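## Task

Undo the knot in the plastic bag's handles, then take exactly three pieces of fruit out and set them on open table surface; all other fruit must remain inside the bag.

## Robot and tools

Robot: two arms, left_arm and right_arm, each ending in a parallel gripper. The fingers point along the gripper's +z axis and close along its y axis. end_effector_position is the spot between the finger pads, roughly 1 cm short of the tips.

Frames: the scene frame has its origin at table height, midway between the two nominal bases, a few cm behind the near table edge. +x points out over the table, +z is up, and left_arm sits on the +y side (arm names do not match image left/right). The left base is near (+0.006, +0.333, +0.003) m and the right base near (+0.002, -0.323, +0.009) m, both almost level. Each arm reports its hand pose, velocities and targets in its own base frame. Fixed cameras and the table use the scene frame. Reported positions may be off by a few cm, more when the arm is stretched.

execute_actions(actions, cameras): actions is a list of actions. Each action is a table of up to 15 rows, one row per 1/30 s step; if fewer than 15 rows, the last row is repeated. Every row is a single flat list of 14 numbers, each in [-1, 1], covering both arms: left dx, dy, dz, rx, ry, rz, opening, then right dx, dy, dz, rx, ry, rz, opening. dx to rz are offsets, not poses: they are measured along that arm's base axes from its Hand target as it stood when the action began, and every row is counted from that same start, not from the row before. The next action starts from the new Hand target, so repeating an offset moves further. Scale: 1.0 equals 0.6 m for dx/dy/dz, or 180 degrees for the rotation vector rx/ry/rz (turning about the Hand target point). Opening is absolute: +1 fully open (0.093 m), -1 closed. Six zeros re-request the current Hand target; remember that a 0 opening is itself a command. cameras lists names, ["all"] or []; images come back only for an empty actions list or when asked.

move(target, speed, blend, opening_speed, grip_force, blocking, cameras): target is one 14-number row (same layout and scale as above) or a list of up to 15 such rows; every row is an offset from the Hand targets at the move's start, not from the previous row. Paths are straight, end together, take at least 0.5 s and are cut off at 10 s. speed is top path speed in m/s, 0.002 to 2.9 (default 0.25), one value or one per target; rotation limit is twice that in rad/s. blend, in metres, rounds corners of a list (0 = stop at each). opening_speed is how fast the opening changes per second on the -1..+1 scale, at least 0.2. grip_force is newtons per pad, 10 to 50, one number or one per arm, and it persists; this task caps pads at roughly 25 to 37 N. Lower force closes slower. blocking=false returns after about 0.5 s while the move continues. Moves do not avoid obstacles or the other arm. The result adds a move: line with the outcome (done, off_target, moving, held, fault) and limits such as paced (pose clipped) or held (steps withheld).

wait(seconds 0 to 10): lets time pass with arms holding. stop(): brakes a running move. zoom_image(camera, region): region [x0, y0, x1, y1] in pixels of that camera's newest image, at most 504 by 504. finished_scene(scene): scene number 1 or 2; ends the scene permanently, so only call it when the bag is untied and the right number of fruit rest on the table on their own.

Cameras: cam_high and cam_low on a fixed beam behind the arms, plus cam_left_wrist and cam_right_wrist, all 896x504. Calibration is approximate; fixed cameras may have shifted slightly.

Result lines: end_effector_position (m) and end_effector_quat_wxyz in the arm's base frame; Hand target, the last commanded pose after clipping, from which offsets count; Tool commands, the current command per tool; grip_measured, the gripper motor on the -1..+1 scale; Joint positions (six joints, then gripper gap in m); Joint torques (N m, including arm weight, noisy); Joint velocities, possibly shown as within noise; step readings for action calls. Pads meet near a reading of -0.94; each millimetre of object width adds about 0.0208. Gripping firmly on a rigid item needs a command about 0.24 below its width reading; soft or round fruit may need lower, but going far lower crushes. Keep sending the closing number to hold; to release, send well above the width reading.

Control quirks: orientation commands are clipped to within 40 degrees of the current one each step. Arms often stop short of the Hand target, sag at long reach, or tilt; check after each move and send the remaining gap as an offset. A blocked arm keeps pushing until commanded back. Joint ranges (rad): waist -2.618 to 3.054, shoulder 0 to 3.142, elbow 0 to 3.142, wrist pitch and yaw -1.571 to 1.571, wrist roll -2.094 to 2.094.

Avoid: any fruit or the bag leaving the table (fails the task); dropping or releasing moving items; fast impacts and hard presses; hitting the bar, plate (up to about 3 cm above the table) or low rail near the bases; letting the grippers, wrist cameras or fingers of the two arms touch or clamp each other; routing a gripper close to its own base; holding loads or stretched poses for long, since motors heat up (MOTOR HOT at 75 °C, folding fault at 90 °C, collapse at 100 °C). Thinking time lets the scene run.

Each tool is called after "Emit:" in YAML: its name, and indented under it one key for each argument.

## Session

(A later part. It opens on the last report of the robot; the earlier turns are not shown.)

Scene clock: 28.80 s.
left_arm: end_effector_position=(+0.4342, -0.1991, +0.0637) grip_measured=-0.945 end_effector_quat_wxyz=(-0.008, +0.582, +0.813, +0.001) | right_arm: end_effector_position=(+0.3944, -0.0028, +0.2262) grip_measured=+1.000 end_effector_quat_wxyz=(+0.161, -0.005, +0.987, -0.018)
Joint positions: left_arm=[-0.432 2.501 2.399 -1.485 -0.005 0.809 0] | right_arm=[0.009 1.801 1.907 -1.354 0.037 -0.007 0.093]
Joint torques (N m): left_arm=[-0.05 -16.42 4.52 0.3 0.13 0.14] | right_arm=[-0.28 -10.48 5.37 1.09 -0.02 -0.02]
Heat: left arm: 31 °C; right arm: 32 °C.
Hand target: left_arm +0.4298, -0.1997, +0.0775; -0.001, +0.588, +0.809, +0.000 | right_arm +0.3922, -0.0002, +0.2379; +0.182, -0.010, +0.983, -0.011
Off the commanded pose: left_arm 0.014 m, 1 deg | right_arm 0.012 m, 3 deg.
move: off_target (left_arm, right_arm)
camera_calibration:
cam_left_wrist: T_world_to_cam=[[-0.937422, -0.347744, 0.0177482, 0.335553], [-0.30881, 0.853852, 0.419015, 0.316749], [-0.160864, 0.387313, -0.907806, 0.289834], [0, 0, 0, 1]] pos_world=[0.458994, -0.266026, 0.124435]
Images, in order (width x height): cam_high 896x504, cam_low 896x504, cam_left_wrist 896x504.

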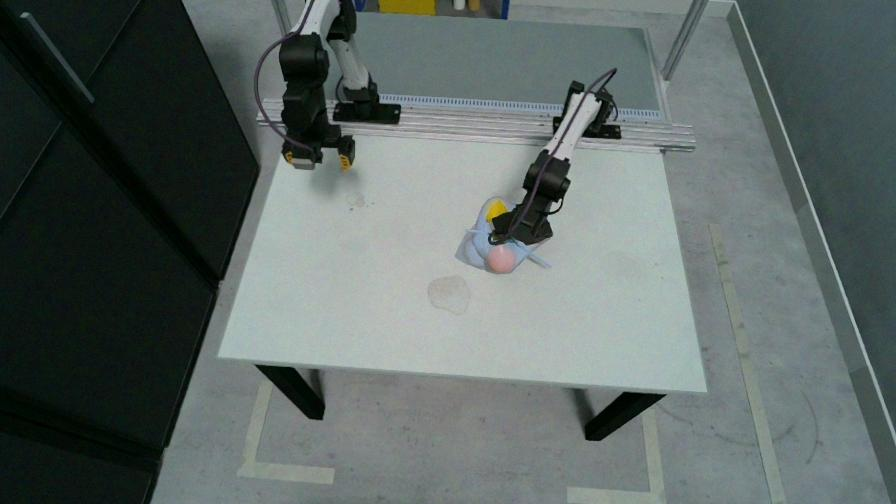

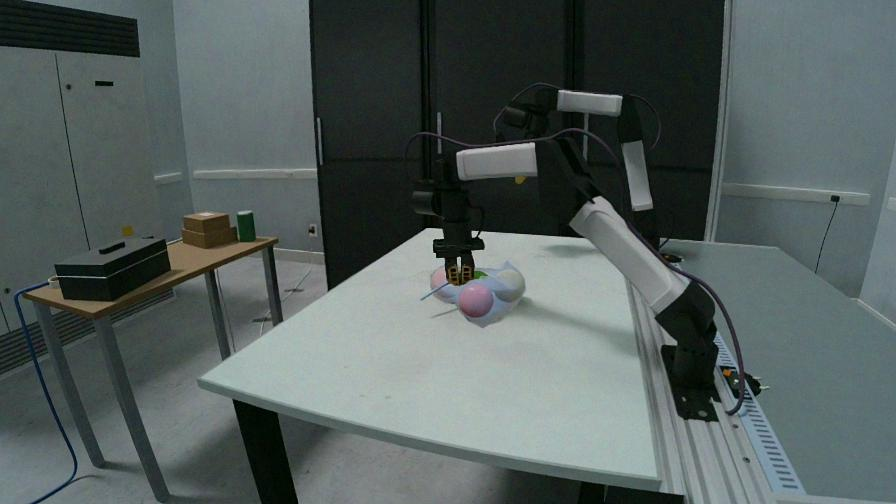

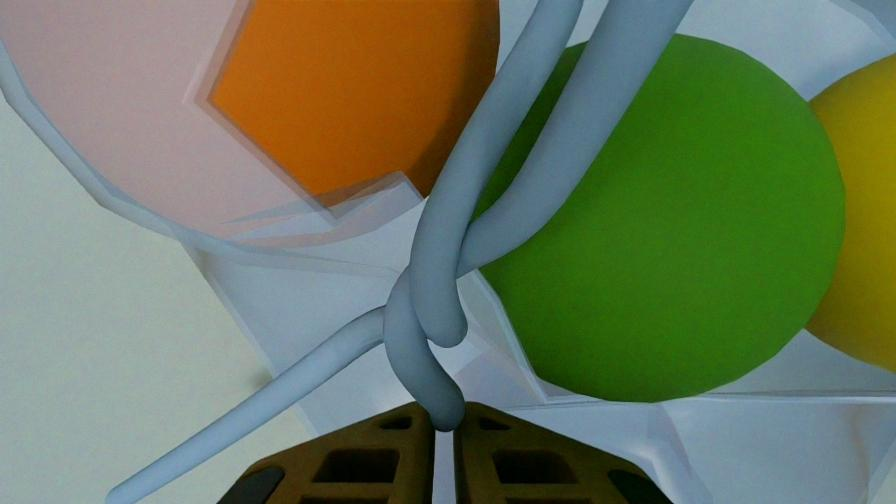

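Emit:
move:
  target: [0,-0.01,-0.03,0,0,0,-0.3,0,0,0,0,0,0,1]
  speed: 0.1

Emit:
move:
  target: [0,0,0.2,0,0,0,-0.3,0,0,0,0,0,0,1]

Emit:
move:
  target: [0,0.12,0,-0.25,0,0,-0.3,0,0,0,0,0,0,1]
  cameras: ["all"]

Scene clock: 33.63 s.
left_arm: end_effector_position=(+0.4345, -0.1993, +0.0553) grip_measured=-0.302 end_effector_quat_wxyz=(-0.005, +0.582, +0.813, +0.002) | right_arm: end_effector_position=(+0.3944, -0.0028, +0.2262) grip_measured=+1.000 end_effector_quat_wxyz=(+0.161, -0.005, +0.987, -0.018)
Joint positions: left_arm=[-0.432 2.486 2.338 -1.433 -0.005 0.81 0.031] | right_arm=[0.009 1.801 1.907 -1.354 0.037 -0.007 0.093]
Joint torques (N m): left_arm=[-0.95 -15.17 3.95 0.51 0.14 0.01] | right_arm=[-0.09 -10.44 5.33 1.08 0 -0.04]
Heat: left arm: 33 °C; right arm: 32 °C.
Hand target: left_arm +0.4297, -0.2057, +0.0595; -0.001, +0.588, +0.809, +0.000 | right_arm +0.3922, -0.0002, +0.2379; +0.182, -0.010, +0.983, -0.011
Off the commanded pose: left_arm 0.009 m, 1 deg | right_arm 0.012 m, 3 deg.
move: off_target (right_arm)

Scene clock: 34.70 s.
left_arm: end_effector_position=(+0.4356, -0.1998, +0.1703) grip_measured=-0.302 end_effector_quat_wxyz=(+0.097, +0.579, +0.809, +0.021) | right_arm: end_effector_position=(+0.3944, -0.0028, +0.2262) grip_measured=+1.000 end_effector_quat_wxyz=(+0.161, -0.005, +0.987, -0.018)
Joint positions: left_arm=[-0.432 2.326 2.504 -1.55 -0.005 0.81 0.031] | right_arm=[0.009 1.801 1.907 -1.354 0.037 -0.007 0.093]
Joint torques (N m): left_arm=[-0.98 -13.38 6.94 0.67 0.11 0.01] | right_arm=[-0.24 -10.41 5.34 1.09 -0.03 -0.02]
Heat: left arm: 34 °C; right arm: 33 °C.
Hand target: left_arm +0.4297, -0.2057, +0.1795; -0.001, +0.588, +0.809, +0.000 | right_arm +0.3922, -0.0002, +0.2379; +0.182, -0.010, +0.983, -0.011
Off the commanded pose: left_arm 0.012 m, 11 deg | right_arm 0.012 m, 3 deg.
joint sent to its limit (left arm) — joint 4 (wrist pitch), lower limit. The joint targets are off in orientation, not in position.
move: off_target (left_arm, right_arm)

Scene clock: 36.97 s.
left_arm: end_effector_position=(+0.4339, -0.1307, +0.1847) grip_measured=-0.302 end_effector_quat_wxyz=(+0.234, +0.544, +0.749, -0.297) | right_arm: end_effector_position=(+0.3944, -0.0028, +0.2262) grip_measured=+1.000 end_effector_quat_wxyz=(+0.161, -0.005, +0.987, -0.018)
Joint positions: left_arm=[-0.03 2.211 2.185 -1.476 0.773 1.197 0.031] | right_arm=[0.009 1.801 1.907 -1.354 0.037 -0.007 0.093]
Joint torques (N m): left_arm=[-0.08 -10.77 5.59 0.37 0.73 0.14] | right_arm=[-0.21 -10.48 5.34 1.09 -0.02 -0.04]
Heat: left arm: 35 °C; right arm: 33 °C.
Hand target: left_arm +0.4297, -0.1336, +0.1795; +0.224, +0.543, +0.747, -0.310 | right_arm +0.3922, -0.0002, +0.2379; +0.182, -0.010, +0.983, -0.011
Off the commanded pose: left_arm 0.007 m, 2 deg | right_arm 0.012 m, 3 deg.
move: off_target (right_arm)
camera_calibration:
cam_left_wrist: T_world_to_cam=[[-0.946108, -0.242702, 0.21442, 0.33801], [-0.303077, 0.89687, -0.322131, 0.347589], [-0.114125, -0.369756, -0.922093, 0.256547], [0, 0, 0, 1]] pos_world=[0.454418, -0.134847, 0.276053]
cam_right_wrist: T_world_to_cam=[[0.0121854, -0.997446, 0.0703789, -0.0279572], [-0.992092, -0.00326709, 0.125468, 0.4025], [-0.124918, -0.0713513, -0.989598, 0.362433], [0, 0, 0, 1]] pos_world=[0.444932, -0.000710733, 0.31013]

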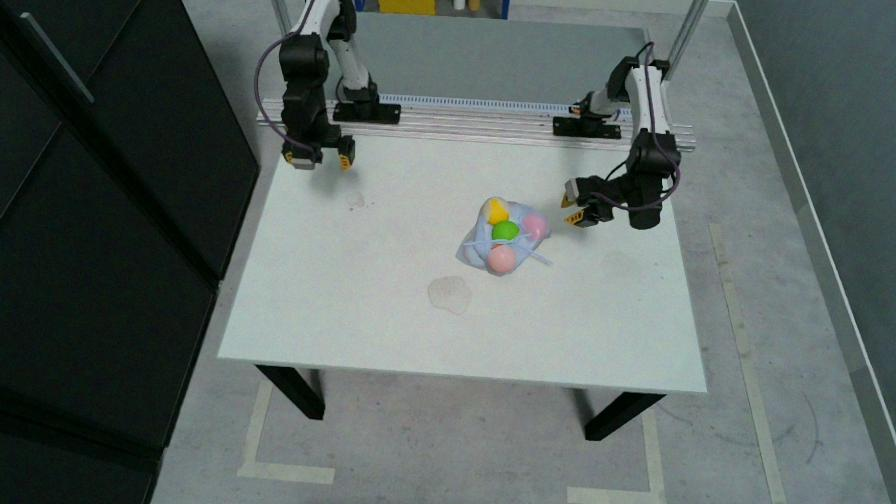

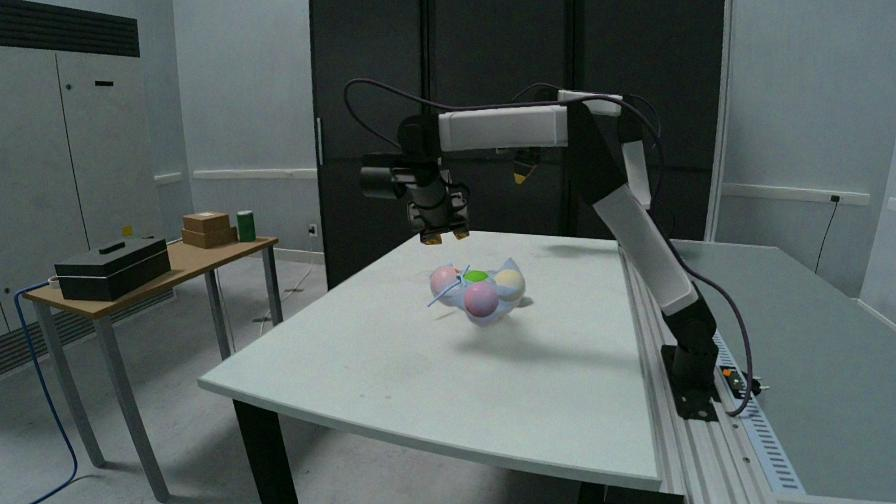

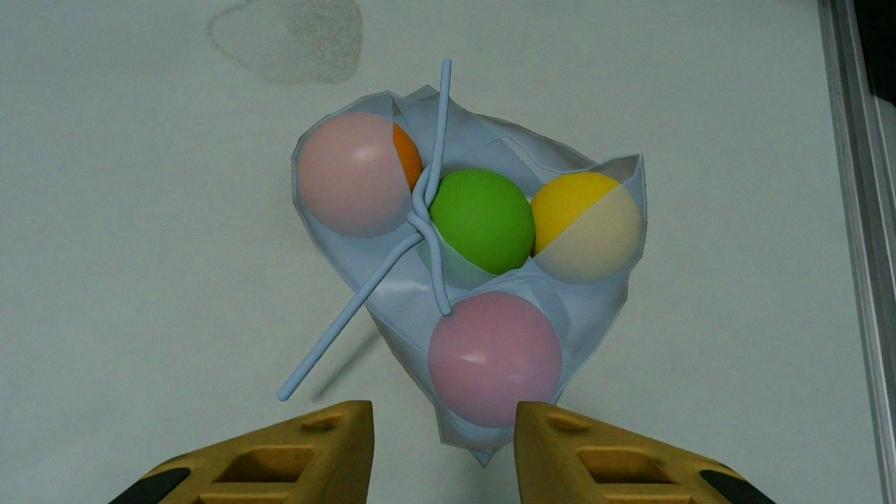

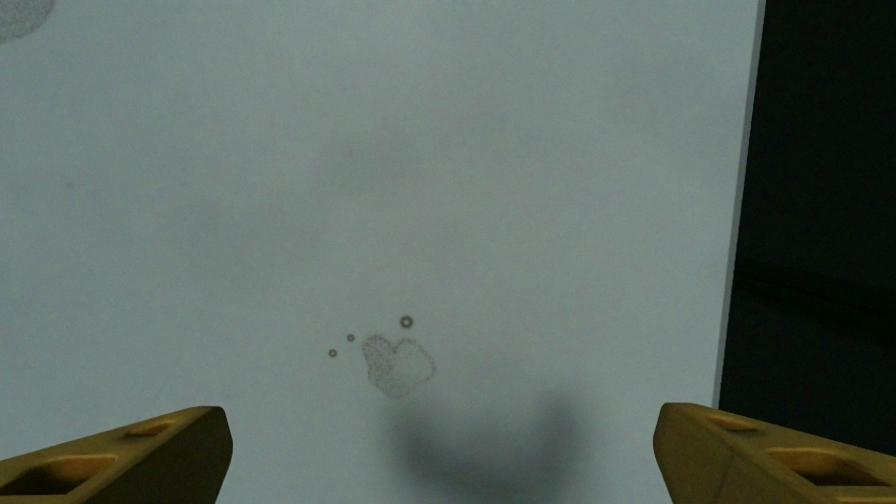

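Emit:
move:
  target: [0,0,0,0,0,0,-0.3,0.163,0.48,-0.1,0.168,-0.012,0.566,-0.3]
  cameras: ["cam_high","cam_right_wrist","cam_low"]

Scene clock: 43.63 s.
left_arm: end_effector_position=(+0.4337, -0.1308, +0.1848) grip_measured=-0.302 end_effector_quat_wxyz=(+0.234, +0.544, +0.749, -0.297) | right_arm: end_effector_position=(+0.4863, +0.2794, +0.1834) grip_measured=-0.298 end_effector_quat_wxyz=(-0.319, +0.638, -0.635, -0.295)
Joint positions: left_arm=[-0.03 2.211 2.185 -1.476 0.773 1.198 0.031] | right_arm=[0.297 2.622 2.842 -1.398 -0.833 -1.103 0.031]
Joint torques (N m): left_arm=[-0.03 -10.74 5.5 0.34 0.73 0.14] | right_arm=[0.58 -9.78 8.23 1.13 -0.49 -0.01]
Heat: left arm: 36 °C; right arm: 33 °C.
Hand target: left_arm +0.4297, -0.1336, +0.1795; +0.224, +0.544, +0.747, -0.310 | right_arm +0.4899, +0.2879, +0.1780; -0.136, +0.719, -0.582, -0.356
Off the commanded pose: left_arm 0.007 m, 2 deg | right_arm 0.011 m, 25 deg.
elbow stopped short (right arm): the move would have taken joint 3 (elbow) straighter than the controller allows.
move: off_target (right_arm)
camera_calibration:
cam_right_wrist: T_world_to_cam=[[0.997653, -0.0220584, 0.0648233, -0.49523], [0.00843456, -0.899892, -0.43603, 0.366873], [0.0679521, 0.435554, -0.897594, 0.0994112], [0, 0, 0, 1]] pos_world=[0.484218, 0.275923, 0.281301]
Images, in order (width x height): cam_high 896x504, cam_low 896x504, cam_right_wrist 896x504.

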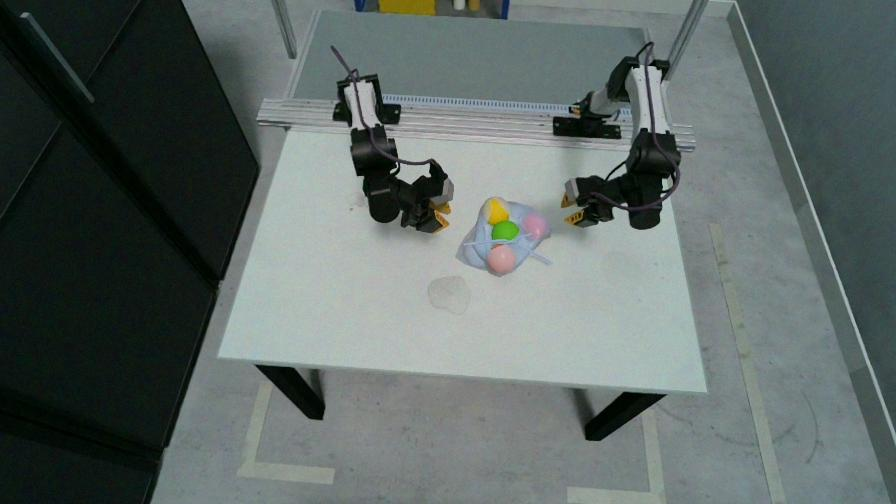

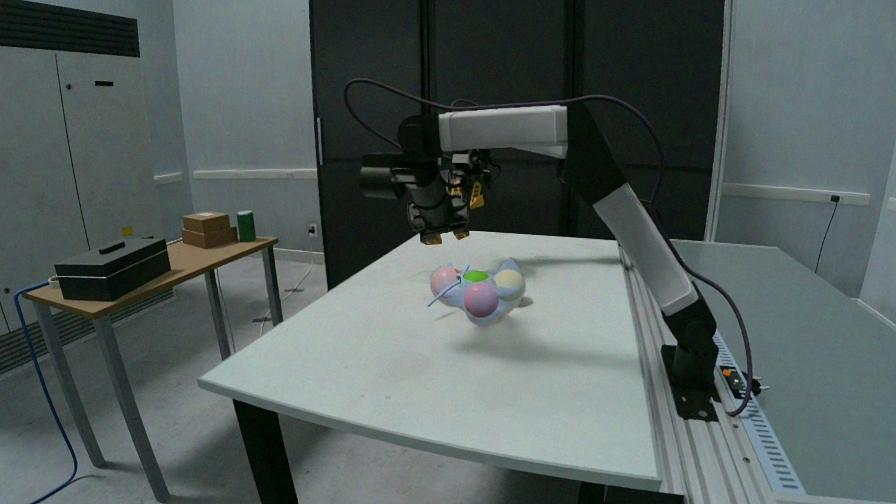

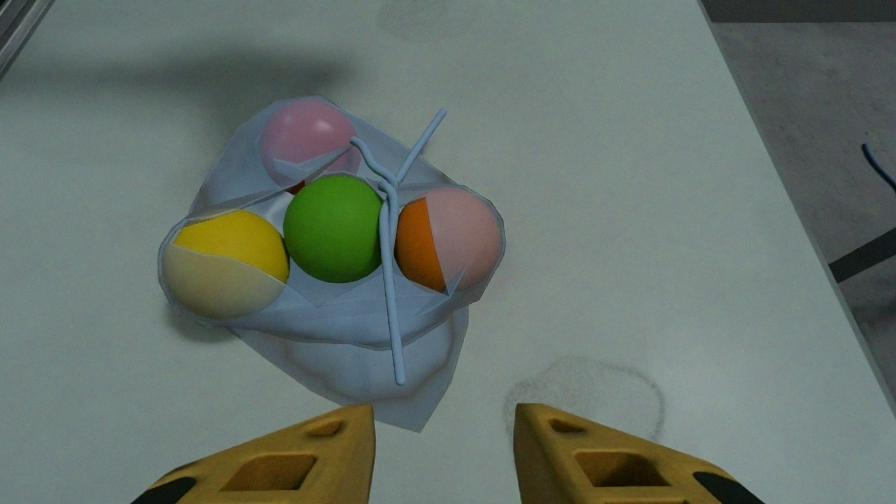

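Emit:
zoom_image:
  camera: "cam_right_wrist"
  region: [330, 110, 470, 290]

Emit:
zoom_image:
  camera: "cam_low"
  region: [410, 240, 550, 340]

Scaled by 2.800 from the camera's 896x504 image, which has a finer 1280x720 frame.

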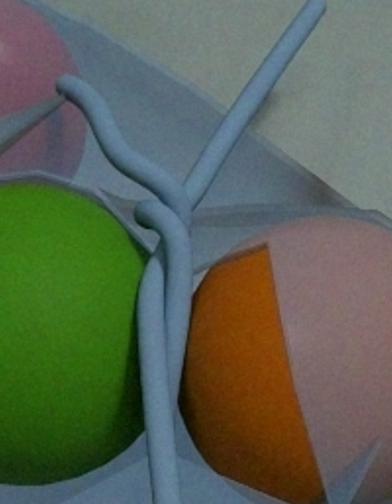

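Scaled by 3.600 from the camera's 896x504 image, which has a finer 1280x720 frame.

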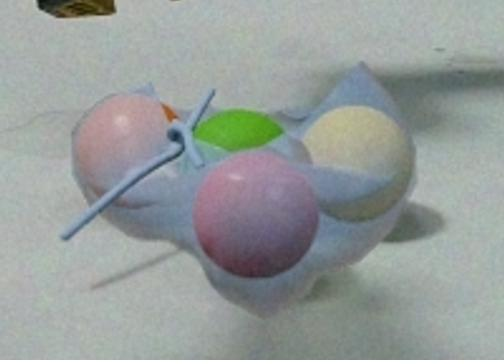

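Emit:
move:
  target: [0.003,-0.1,-0.15,0,0,0,-0.3,-0.036,0.08,-0.15,0,0,-0.11,-0.3]
  cameras: ["cam_left_wrist","cam_right_wrist","cam_low"]

Scene clock: 54.17 s.
left_arm: end_effector_position=(+0.4337, -0.1907, +0.0939) grip_measured=-0.302 end_effector_quat_wxyz=(+0.229, +0.545, +0.745, -0.310) | right_arm: end_effector_position=(+0.4639, +0.3307, +0.0939) grip_measured=-0.298 end_effector_quat_wxyz=(+0.205, -0.599, +0.700, +0.330)
Joint positions: left_arm=[-0.163 2.211 1.812 -1.006 0.776 1.032 0.031] | right_arm=[0.413 2.778 2.842 -1.375 -0.764 -0.897 0.031]
Joint torques (N m): left_arm=[-0.4 -12.04 4.89 0.89 0.55 -0.11] | right_arm=[0.32 -10.99 8.36 0.9 -0.26 0.18]
Heat: left arm: 38 °C; right arm: 35 °C.
Hand target: left_arm +0.4315, -0.1935, +0.0895; +0.224, +0.543, +0.747, -0.310 | right_arm +0.4683, +0.3358, +0.0881; +0.195, -0.608, +0.697, +0.328
Off the commanded pose: left_arm 0.006 m, 1 deg | right_arm 0.009 m, 2 deg.
elbow stopped short (right arm): the move would have taken joint 3 (elbow) straighter than the controller allows.
move: done
camera_calibration:
cam_left_wrist: T_world_to_cam=[[-0.945296, -0.224152, 0.237007, 0.343934], [-0.295377, 0.896491, -0.330236, 0.369436], [-0.138452, -0.382177, -0.913658, 0.157904], [0, 0, 0, 1]] pos_world=[0.456104, -0.193755, 0.184757]
cam_right_wrist: T_world_to_cam=[[0.980365, -0.0719138, -0.183612, -0.418077], [-0.127815, -0.940789, -0.313973, 0.439463], [-0.150161, 0.331276, -0.931508, 0.137094], [0, 0, 0, 1]] pos_world=[0.486624, 0.337961, 0.18892]
Images, in order (width x height): cam_low 896x504, cam_left_wrist 896x504, cam_right_wrist 896x504.

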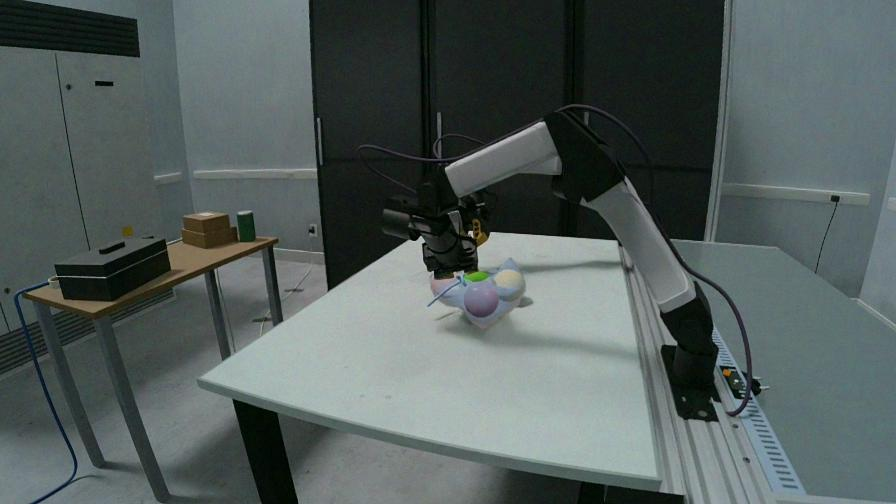

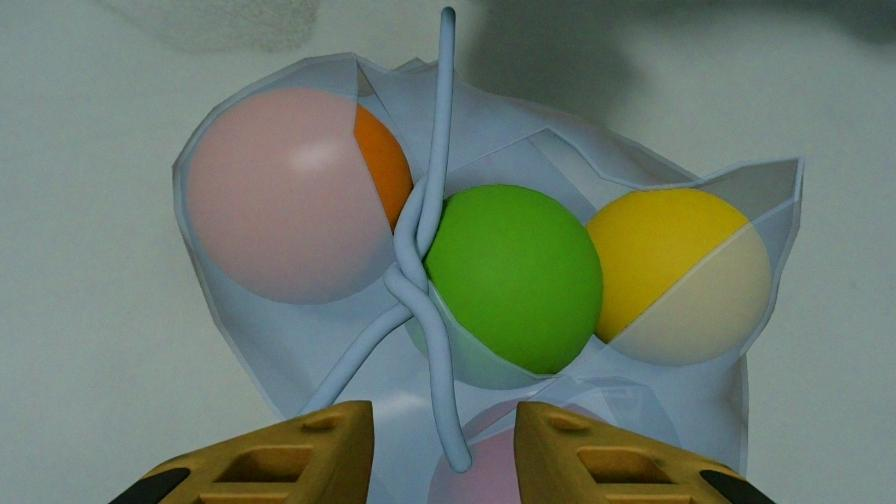

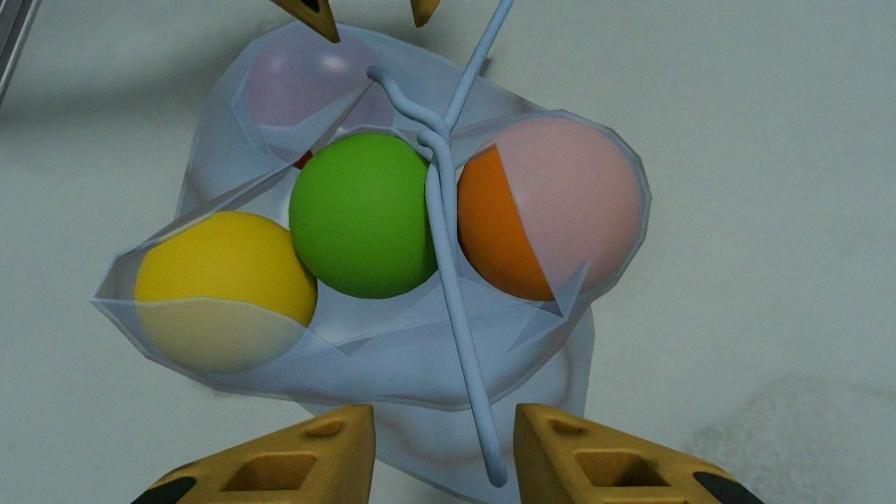

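Emit:
move:
  target: [0,-0.045,-0.068,0,0,0,-0.3,0.003,0.045,-0.077,0,0,0,-0.3]
  speed: 0.1

Emit:
move:
  target: [0,0,0,0,0,0,-1,0,0,0,0,0,0,-1]
  cameras: ["cam_left_wrist","cam_right_wrist","cam_low"]

Emit:
zoom_image:
  camera: "cam_low"
  region: [400, 200, 560, 340]

Scene clock: 56.67 s.
left_arm: end_effector_position=(+0.4361, -0.2171, +0.0661) grip_measured=-0.302 end_effector_quat_wxyz=(+0.242, +0.546, +0.740, -0.309) | right_arm: end_effector_position=(+0.4673, +0.3564, +0.0488) grip_measured=-0.298 end_effector_quat_wxyz=(+0.201, -0.600, +0.700, +0.331)
Joint positions: left_arm=[-0.218 2.23 1.717 -0.807 0.776 0.95 0.031] | right_arm=[0.454 2.869 2.842 -1.258 -0.753 -0.85 0.031]
Joint torques (N m): left_arm=[-0.8 -10.13 4.89 0.97 0.42 -0.08] | right_arm=[0.58 -11.15 8.55 0.98 -0.25 0.16]
Heat: left arm: 39 °C; right arm: 35 °C.
Hand target: left_arm +0.4315, -0.2206, +0.0487; +0.224, +0.544, +0.747, -0.310 | right_arm +0.4701, +0.3628, +0.0418; +0.195, -0.608, +0.697, +0.328
Off the commanded pose: left_arm 0.018 m, 2 deg | right_arm 0.010 m, 1 deg.
elbow stopped short (right arm): the move would have taken joint 3 (elbow) straighter than the controller allows.
move: off_target (left_arm)

Scene clock: 57.17 s.
left_arm: end_effector_position=(+0.4365, -0.2169, +0.0659) grip_measured=-0.932 end_effector_quat_wxyz=(+0.243, +0.546, +0.741, -0.308) | right_arm: end_effector_position=(+0.4674, +0.3564, +0.0488) grip_measured=-0.956 end_effector_quat_wxyz=(+0.201, -0.600, +0.700, +0.330)
Joint positions: left_arm=[-0.218 2.23 1.717 -0.806 0.773 0.949 0] | right_arm=[0.454 2.869 2.842 -1.258 -0.752 -0.85 0]
Joint torques (N m): left_arm=[-0.9 -10.15 4.92 0.98 0.42 -0.08] | right_arm=[0.55 -11.17 8.5 0.98 -0.24 0.13]
Heat: left arm: 39 °C; right arm: 36 °C.
Hand target: left_arm +0.4315, -0.2206, +0.0487; +0.224, +0.543, +0.747, -0.310 | right_arm +0.4702, +0.3628, +0.0418; +0.195, -0.608, +0.697, +0.327
Off the commanded pose: left_arm 0.018 m, 2 deg | right_arm 0.010 m, 1 deg.
elbow stopped short (right arm): the move would have taken joint 3 (elbow) straighter than the controller allows.
move: off_target (left_arm)
camera_calibration:
cam_left_wrist: T_world_to_cam=[[-0.950276, -0.224334, 0.215987, 0.350774], [-0.289913, 0.89053, -0.350581, 0.382243], [-0.113696, -0.395766, -0.911286, 0.10877], [0, 0, 0, 1]] pos_world=[0.456516, -0.218661, 0.157365]
cam_right_wrist: T_world_to_cam=[[0.979783, -0.0683044, -0.188042, -0.428723], [-0.124986, -0.942901, -0.308732, 0.449069], [-0.156217, 0.325993, -0.932376, 0.091901], [0, 0, 0, 1]] pos_world=[0.490539, 0.364185, 0.14371]
Images, in order (width x height): cam_low 896x504, cam_left_wrist 896x504, cam_right_wrist 896x504.

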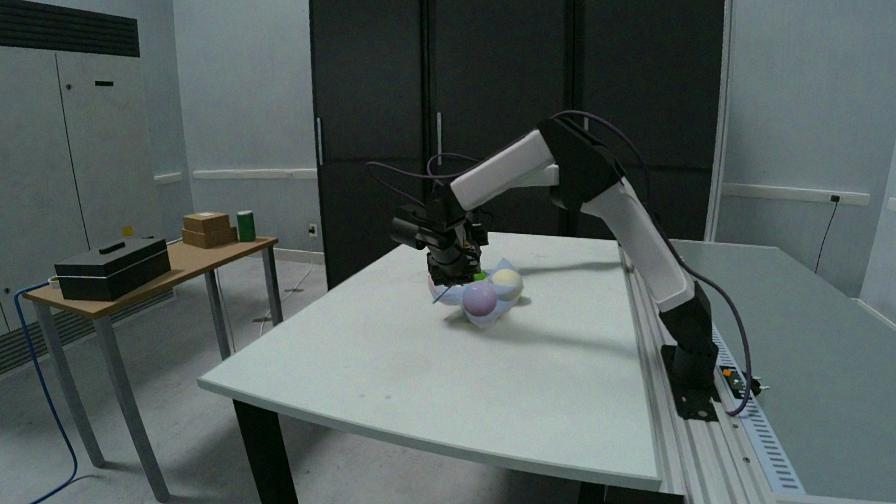

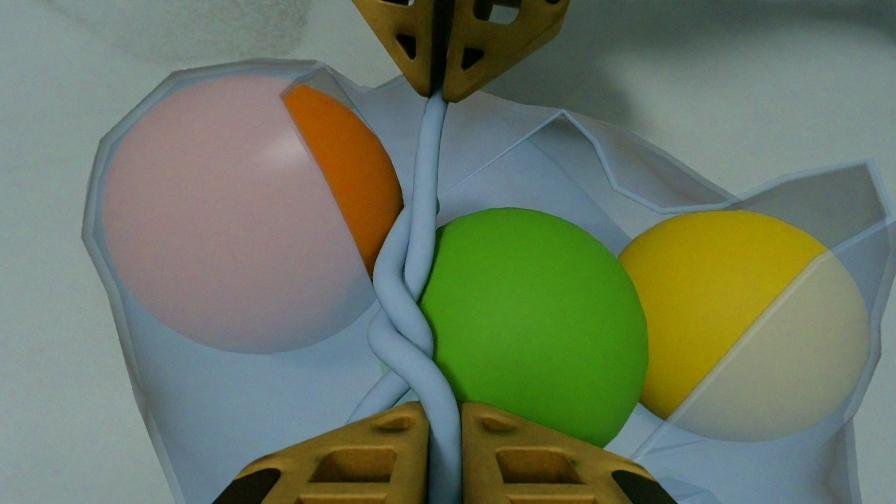

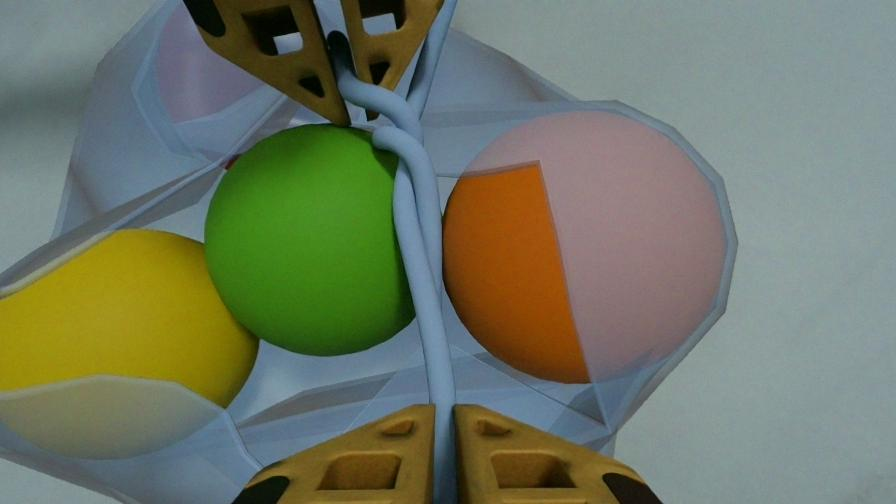

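Scaled by 3.150 from the camera's 896x504 image, which has a finer 1280x720 frame.

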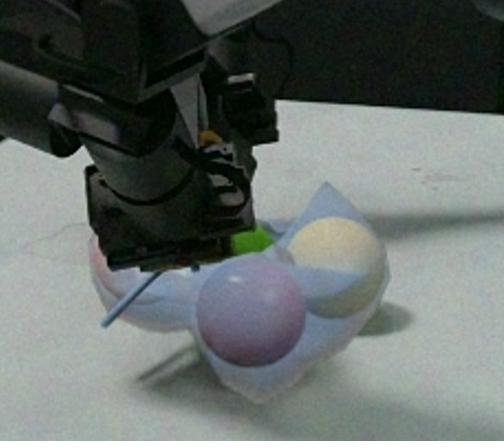

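Emit:
move:
  target: [0.008,0.07,0.11,0,0,0,-1,0,0.065,0.01,0,0,0,-1]
  speed: 0.06
  cameras: ["cam_left_wrist","cam_right_wrist","cam_low"]

Emit:
zoom_image:
  camera: "cam_low"
  region: [400, 200, 560, 340]

Scene clock: 59.83 s.
left_arm: end_effector_position=(+0.4342, -0.1796, +0.1020) grip_measured=-0.932 end_effector_quat_wxyz=(+0.215, +0.538, +0.752, -0.314) | right_arm: end_effector_position=(+0.4666, +0.3971, +0.0565) grip_measured=-0.956 end_effector_quat_wxyz=(+0.229, -0.591, +0.699, +0.331)
Joint positions: left_arm=[-0.139 2.23 1.882 -1.107 0.773 1.055 0] | right_arm=[0.519 2.869 2.842 -1.122 -0.737 -0.719 0]
Joint torques (N m): left_arm=[0.49 -13.11 8.29 0.42 0.64 0.16] | right_arm=[0.43 -11.26 8.81 1.19 -0.11 0.12]
Heat: left arm: 39 °C; right arm: 36 °C.
Hand target: left_arm +0.4363, -0.1785, +0.1147; +0.224, +0.543, +0.747, -0.310 | right_arm +0.4702, +0.4017, +0.0478; +0.195, -0.608, +0.697, +0.328
Off the commanded pose: left_arm 0.013 m, 1 deg | right_arm 0.011 m, 4 deg.
elbow stopped short (right arm): the move would have taken joint 3 (elbow) straighter than the controller allows.
move: off_target (left_arm, right_arm)
camera_calibration:
cam_left_wrist: T_world_to_cam=[[-0.935186, -0.234238, 0.26563, 0.335819], [-0.31303, 0.897513, -0.310617, 0.368168], [-0.165648, -0.373635, -0.912665, 0.182864], [0, 0, 0, 1]] pos_world=[0.459592, -0.18345, 0.19205]
cam_right_wrist: T_world_to_cam=[[0.98307, -0.0914263, -0.158792, -0.417795], [-0.142577, -0.926018, -0.349518, 0.493509], [-0.115089, 0.366241, -0.923375, 0.0499484], [0, 0, 0, 1]] pos_world=[0.486834, 0.400507, 0.152269]
Images, in order (width x height): cam_low 896x504, cam_left_wrist 896x504, cam_right_wrist 896x504.

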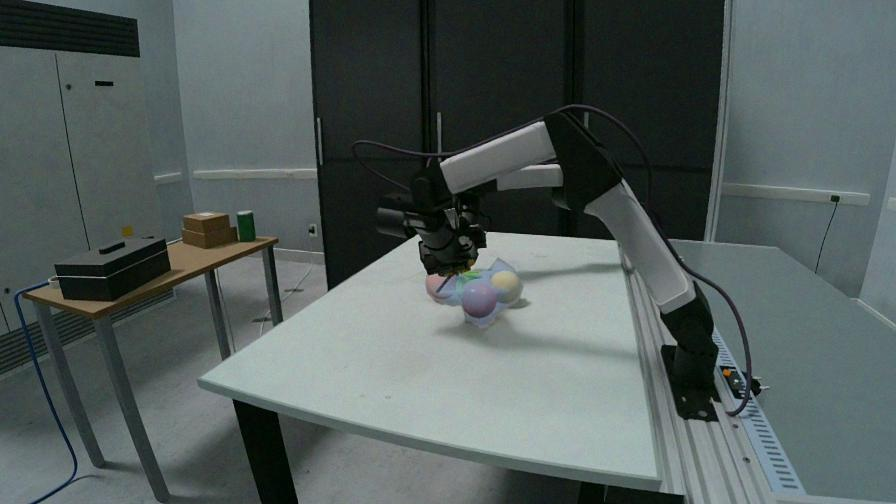

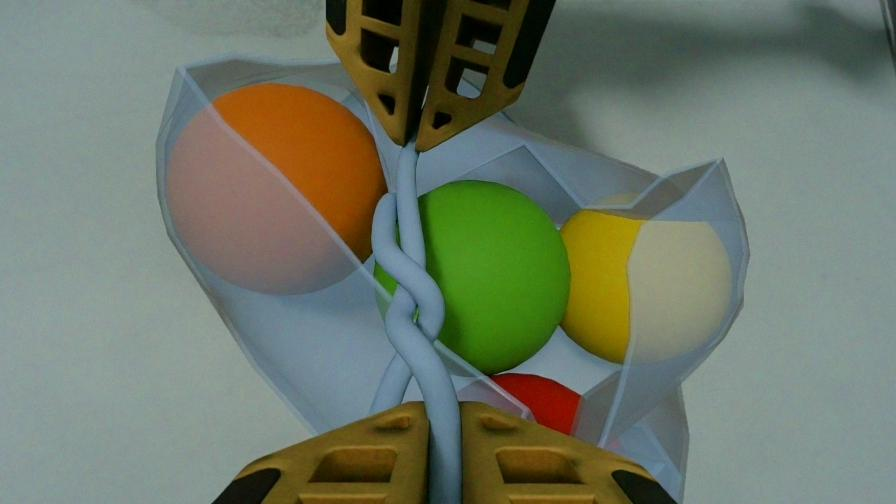

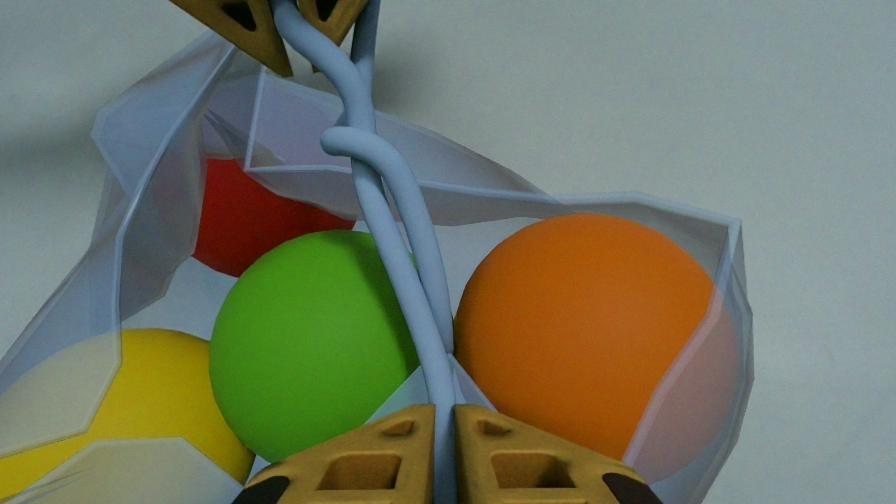

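Scaled by 3.150 from the camera's 896x504 image, which has a finer 1280x720 frame.

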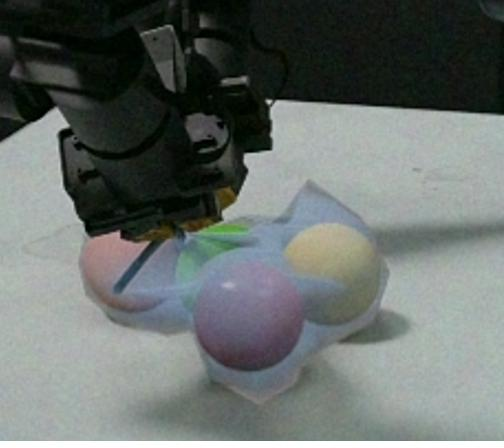

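Emit:
move:
  target: [0.0,0.07,0.06,0,0,0,-1,0,0.05,0.02,0,0,0,-1]
  speed: 0.06
  cameras: ["cam_left_wrist","cam_right_wrist"]

Scene clock: 62.23 s.
left_arm: end_effector_position=(+0.4346, -0.1415, +0.1428) grip_measured=-0.932 end_effector_quat_wxyz=(+0.219, +0.545, +0.749, -0.308) | right_arm: end_effector_position=(+0.4641, +0.4371, +0.0726) grip_measured=-0.956 end_effector_quat_wxyz=(+0.268, -0.585, +0.685, +0.341)
Joint positions: left_arm=[-0.054 2.23 2.048 -1.347 0.774 1.187 0] | right_arm=[0.577 2.869 2.851 -0.984 -0.736 -0.612 0]
Joint torques (N m): left_arm=[1.37 -11.74 8.68 0.19 0.72 0.18] | right_arm=[-0.55 -11.92 8.16 1.06 0.11 0.1]
Heat: left arm: 40 °C; right arm: 37 °C.
Hand target: left_arm +0.4363, -0.1366, +0.1508; +0.224, +0.544, +0.747, -0.310 | right_arm +0.4701, +0.4318, +0.0597; +0.195, -0.608, +0.697, +0.328
Off the commanded pose: left_arm 0.009 m, 1 deg | right_arm 0.015 m, 9 deg.
elbow stopped short (right arm): the move would have taken joint 3 (elbow) straighter than the controller allows.
move: off_target (right_arm)
camera_calibration:
cam_left_wrist: T_world_to_cam=[[-0.942237, -0.226563, 0.246695, 0.341097], [-0.29861, 0.901838, -0.312283, 0.341315], [-0.151728, -0.36791, -0.917399, 0.2299], [0, 0, 0, 1]] pos_world=[0.458197, -0.145949, 0.23335]
cam_right_wrist: T_world_to_cam=[[0.988262, -0.0936356, -0.120705, -0.413343], [-0.136318, -0.897168, -0.420128, 0.525528], [-0.0689536, 0.431651, -0.899401, -0.00186477], [0, 0, 0, 1]] pos_world=[0.480002, 0.433588, 0.169219]
Images, in order (width x height): cam_left_wrist 896x504, cam_right_wrist 896x504.

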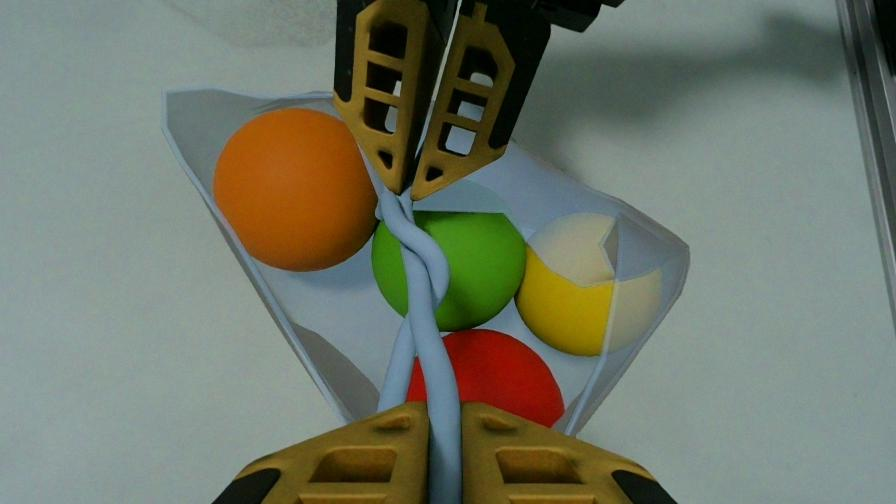

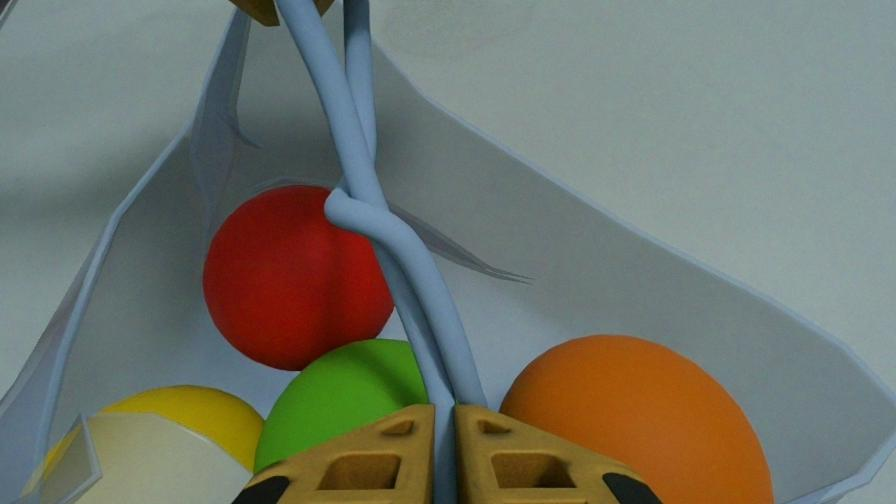

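Emit:
move:
  target: [0,0,0,0,0,0,-1,-0.005,0,0,0,0,0,-0.5]

Emit:
move:
  target: [0,0,0,0,0,0,-1,0.0,-0.08,0.08,0,0,0,-0.5]
  speed: 0.15

Emit:
move:
  target: [0.0,0.1,0.06,0,0,0,-1,0,0,0,0,0,0,-0.5]
  speed: 0.06
  cameras: ["cam_left_wrist","cam_right_wrist","cam_low"]

Scene clock: 63.70 s.
left_arm: end_effector_position=(+0.4356, -0.1357, +0.1451) grip_measured=-0.932 end_effector_quat_wxyz=(+0.220, +0.540, +0.752, -0.307) | right_arm: end_effector_position=(+0.4700, +0.4292, +0.0683) grip_measured=-0.502 end_effector_quat_wxyz=(+0.265, -0.581, +0.697, +0.326)
Joint positions: left_arm=[-0.041 2.23 2.057 -1.36 0.774 1.189 0] | right_arm=[0.568 2.869 2.851 -0.997 -0.705 -0.612 0.021]
Joint torques (N m): left_arm=[0.28 -11.6 8.08 0.3 0.73 0.16] | right_arm=[0.46 -12.12 8.12 1.07 -0.16 0.05]
Heat: left arm: 40 °C; right arm: 37 °C.
Hand target: left_arm +0.4363, -0.1366, +0.1508; +0.224, +0.544, +0.747, -0.310 | right_arm +0.4672, +0.4317, +0.0597; +0.195, -0.608, +0.697, +0.328
Off the commanded pose: left_arm 0.006 m, 1 deg | right_arm 0.010 m, 9 deg.
elbow stopped short (right arm): the move would have taken joint 3 (elbow) straighter than the controller allows.
move: off_target (right_arm)

Scene clock: 65.00 s.
left_arm: end_effector_position=(+0.4355, -0.1357, +0.1451) grip_measured=-0.932 end_effector_quat_wxyz=(+0.220, +0.540, +0.752, -0.307) | right_arm: end_effector_position=(+0.4706, +0.3776, +0.0699) grip_measured=-0.502 end_effector_quat_wxyz=(+0.219, -0.577, +0.719, +0.320)
Joint positions: left_arm=[-0.041 2.23 2.057 -1.36 0.774 1.189 0] | right_arm=[0.493 2.838 2.851 -1.191 -0.713 -0.711 0.021]
Joint torques (N m): left_arm=[0.28 -11.62 8.05 0.29 0.72 0.14] | right_arm=[0.53 -17.98 7.87 0.84 -0.43 -0.05]
Heat: left arm: 40 °C; right arm: 38 °C.
Hand target: left_arm +0.4363, -0.1366, +0.1508; +0.224, +0.544, +0.747, -0.310 | right_arm +0.4671, +0.3838, +0.1077; +0.195, -0.608, +0.697, +0.328
Off the commanded pose: left_arm 0.006 m, 1 deg | right_arm 0.038 m, 5 deg.
elbow stopped short (right arm): the move would have taken joint 3 (elbow) straighter than the controller allows.
move: off_target (right_arm)

Scene clock: 66.57 s.
left_arm: end_effector_position=(+0.4391, -0.0755, +0.1744) grip_measured=-0.932 end_effector_quat_wxyz=(+0.240, +0.528, +0.760, -0.293) | right_arm: end_effector_position=(+0.4704, +0.3776, +0.0699) grip_measured=-0.502 end_effector_quat_wxyz=(+0.219, -0.577, +0.719, +0.320)
Joint positions: left_arm=[0.098 2.251 2.21 -1.549 0.776 1.32 0] | right_arm=[0.493 2.838 2.851 -1.192 -0.713 -0.712 0.021]
Joint torques (N m): left_arm=[0.36 -13.31 6.83 0.17 0.74 0.15] | right_arm=[0.51 -18.04 7.84 0.83 -0.42 -0.05]
Heat: left arm: 40 °C; right arm: 39 °C.
Hand target: left_arm +0.4364, -0.0765, +0.1867; +0.224, +0.543, +0.747, -0.310 | right_arm +0.4671, +0.3839, +0.1078; +0.195, -0.608, +0.697, +0.328
Off the commanded pose: left_arm 0.013 m, 3 deg | right_arm 0.039 m, 5 deg.
elbow stopped short (right arm): the move would have taken joint 3 (elbow) straighter than the controller allows.
joint sent to its limit (left arm) — joint 4 (wrist pitch), lower limit. The joint targets are off in orientation, not in position.
move: off_target (left_arm, right_arm)
camera_calibration:
cam_left_wrist: T_world_to_cam=[[-0.935252, -0.279809, 0.21682, 0.350613], [-0.339168, 0.883686, -0.32259, 0.311308], [-0.101337, -0.375242, -0.921371, 0.261836], [0, 0, 0, 1]] pos_world=[0.460031, -0.0787423, 0.265653]
cam_right_wrist: T_world_to_cam=[[0.974965, -0.137222, -0.174968, -0.398935], [-0.187457, -0.930453, -0.314828, 0.501063], [-0.119599, 0.339745, -0.932882, 0.0826414], [0, 0, 0, 1]] pos_world=[0.492759, 0.383396, 0.165042]
Images, in order (width x height): cam_low 896x504, cam_left_wrist 896x504, cam_right_wrist 896x504.

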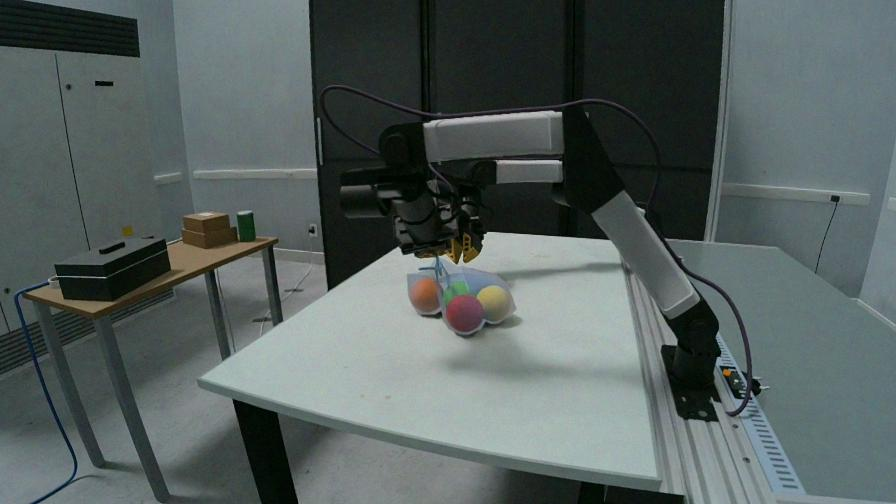

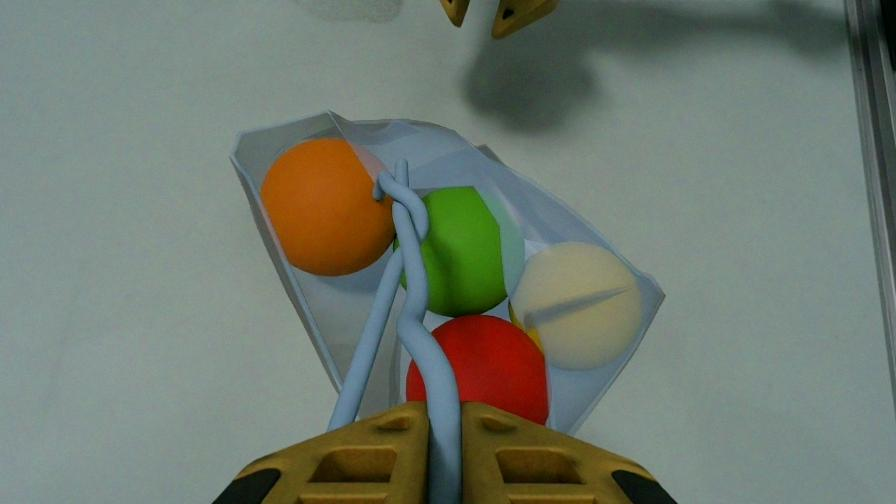

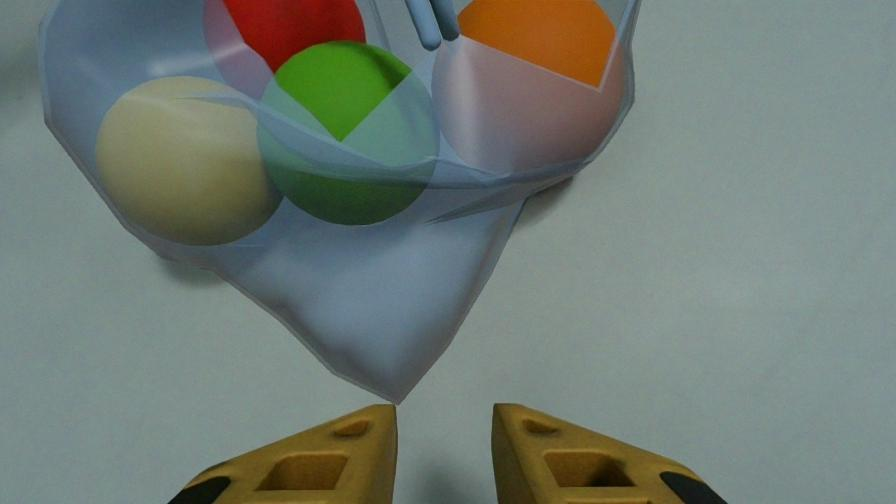

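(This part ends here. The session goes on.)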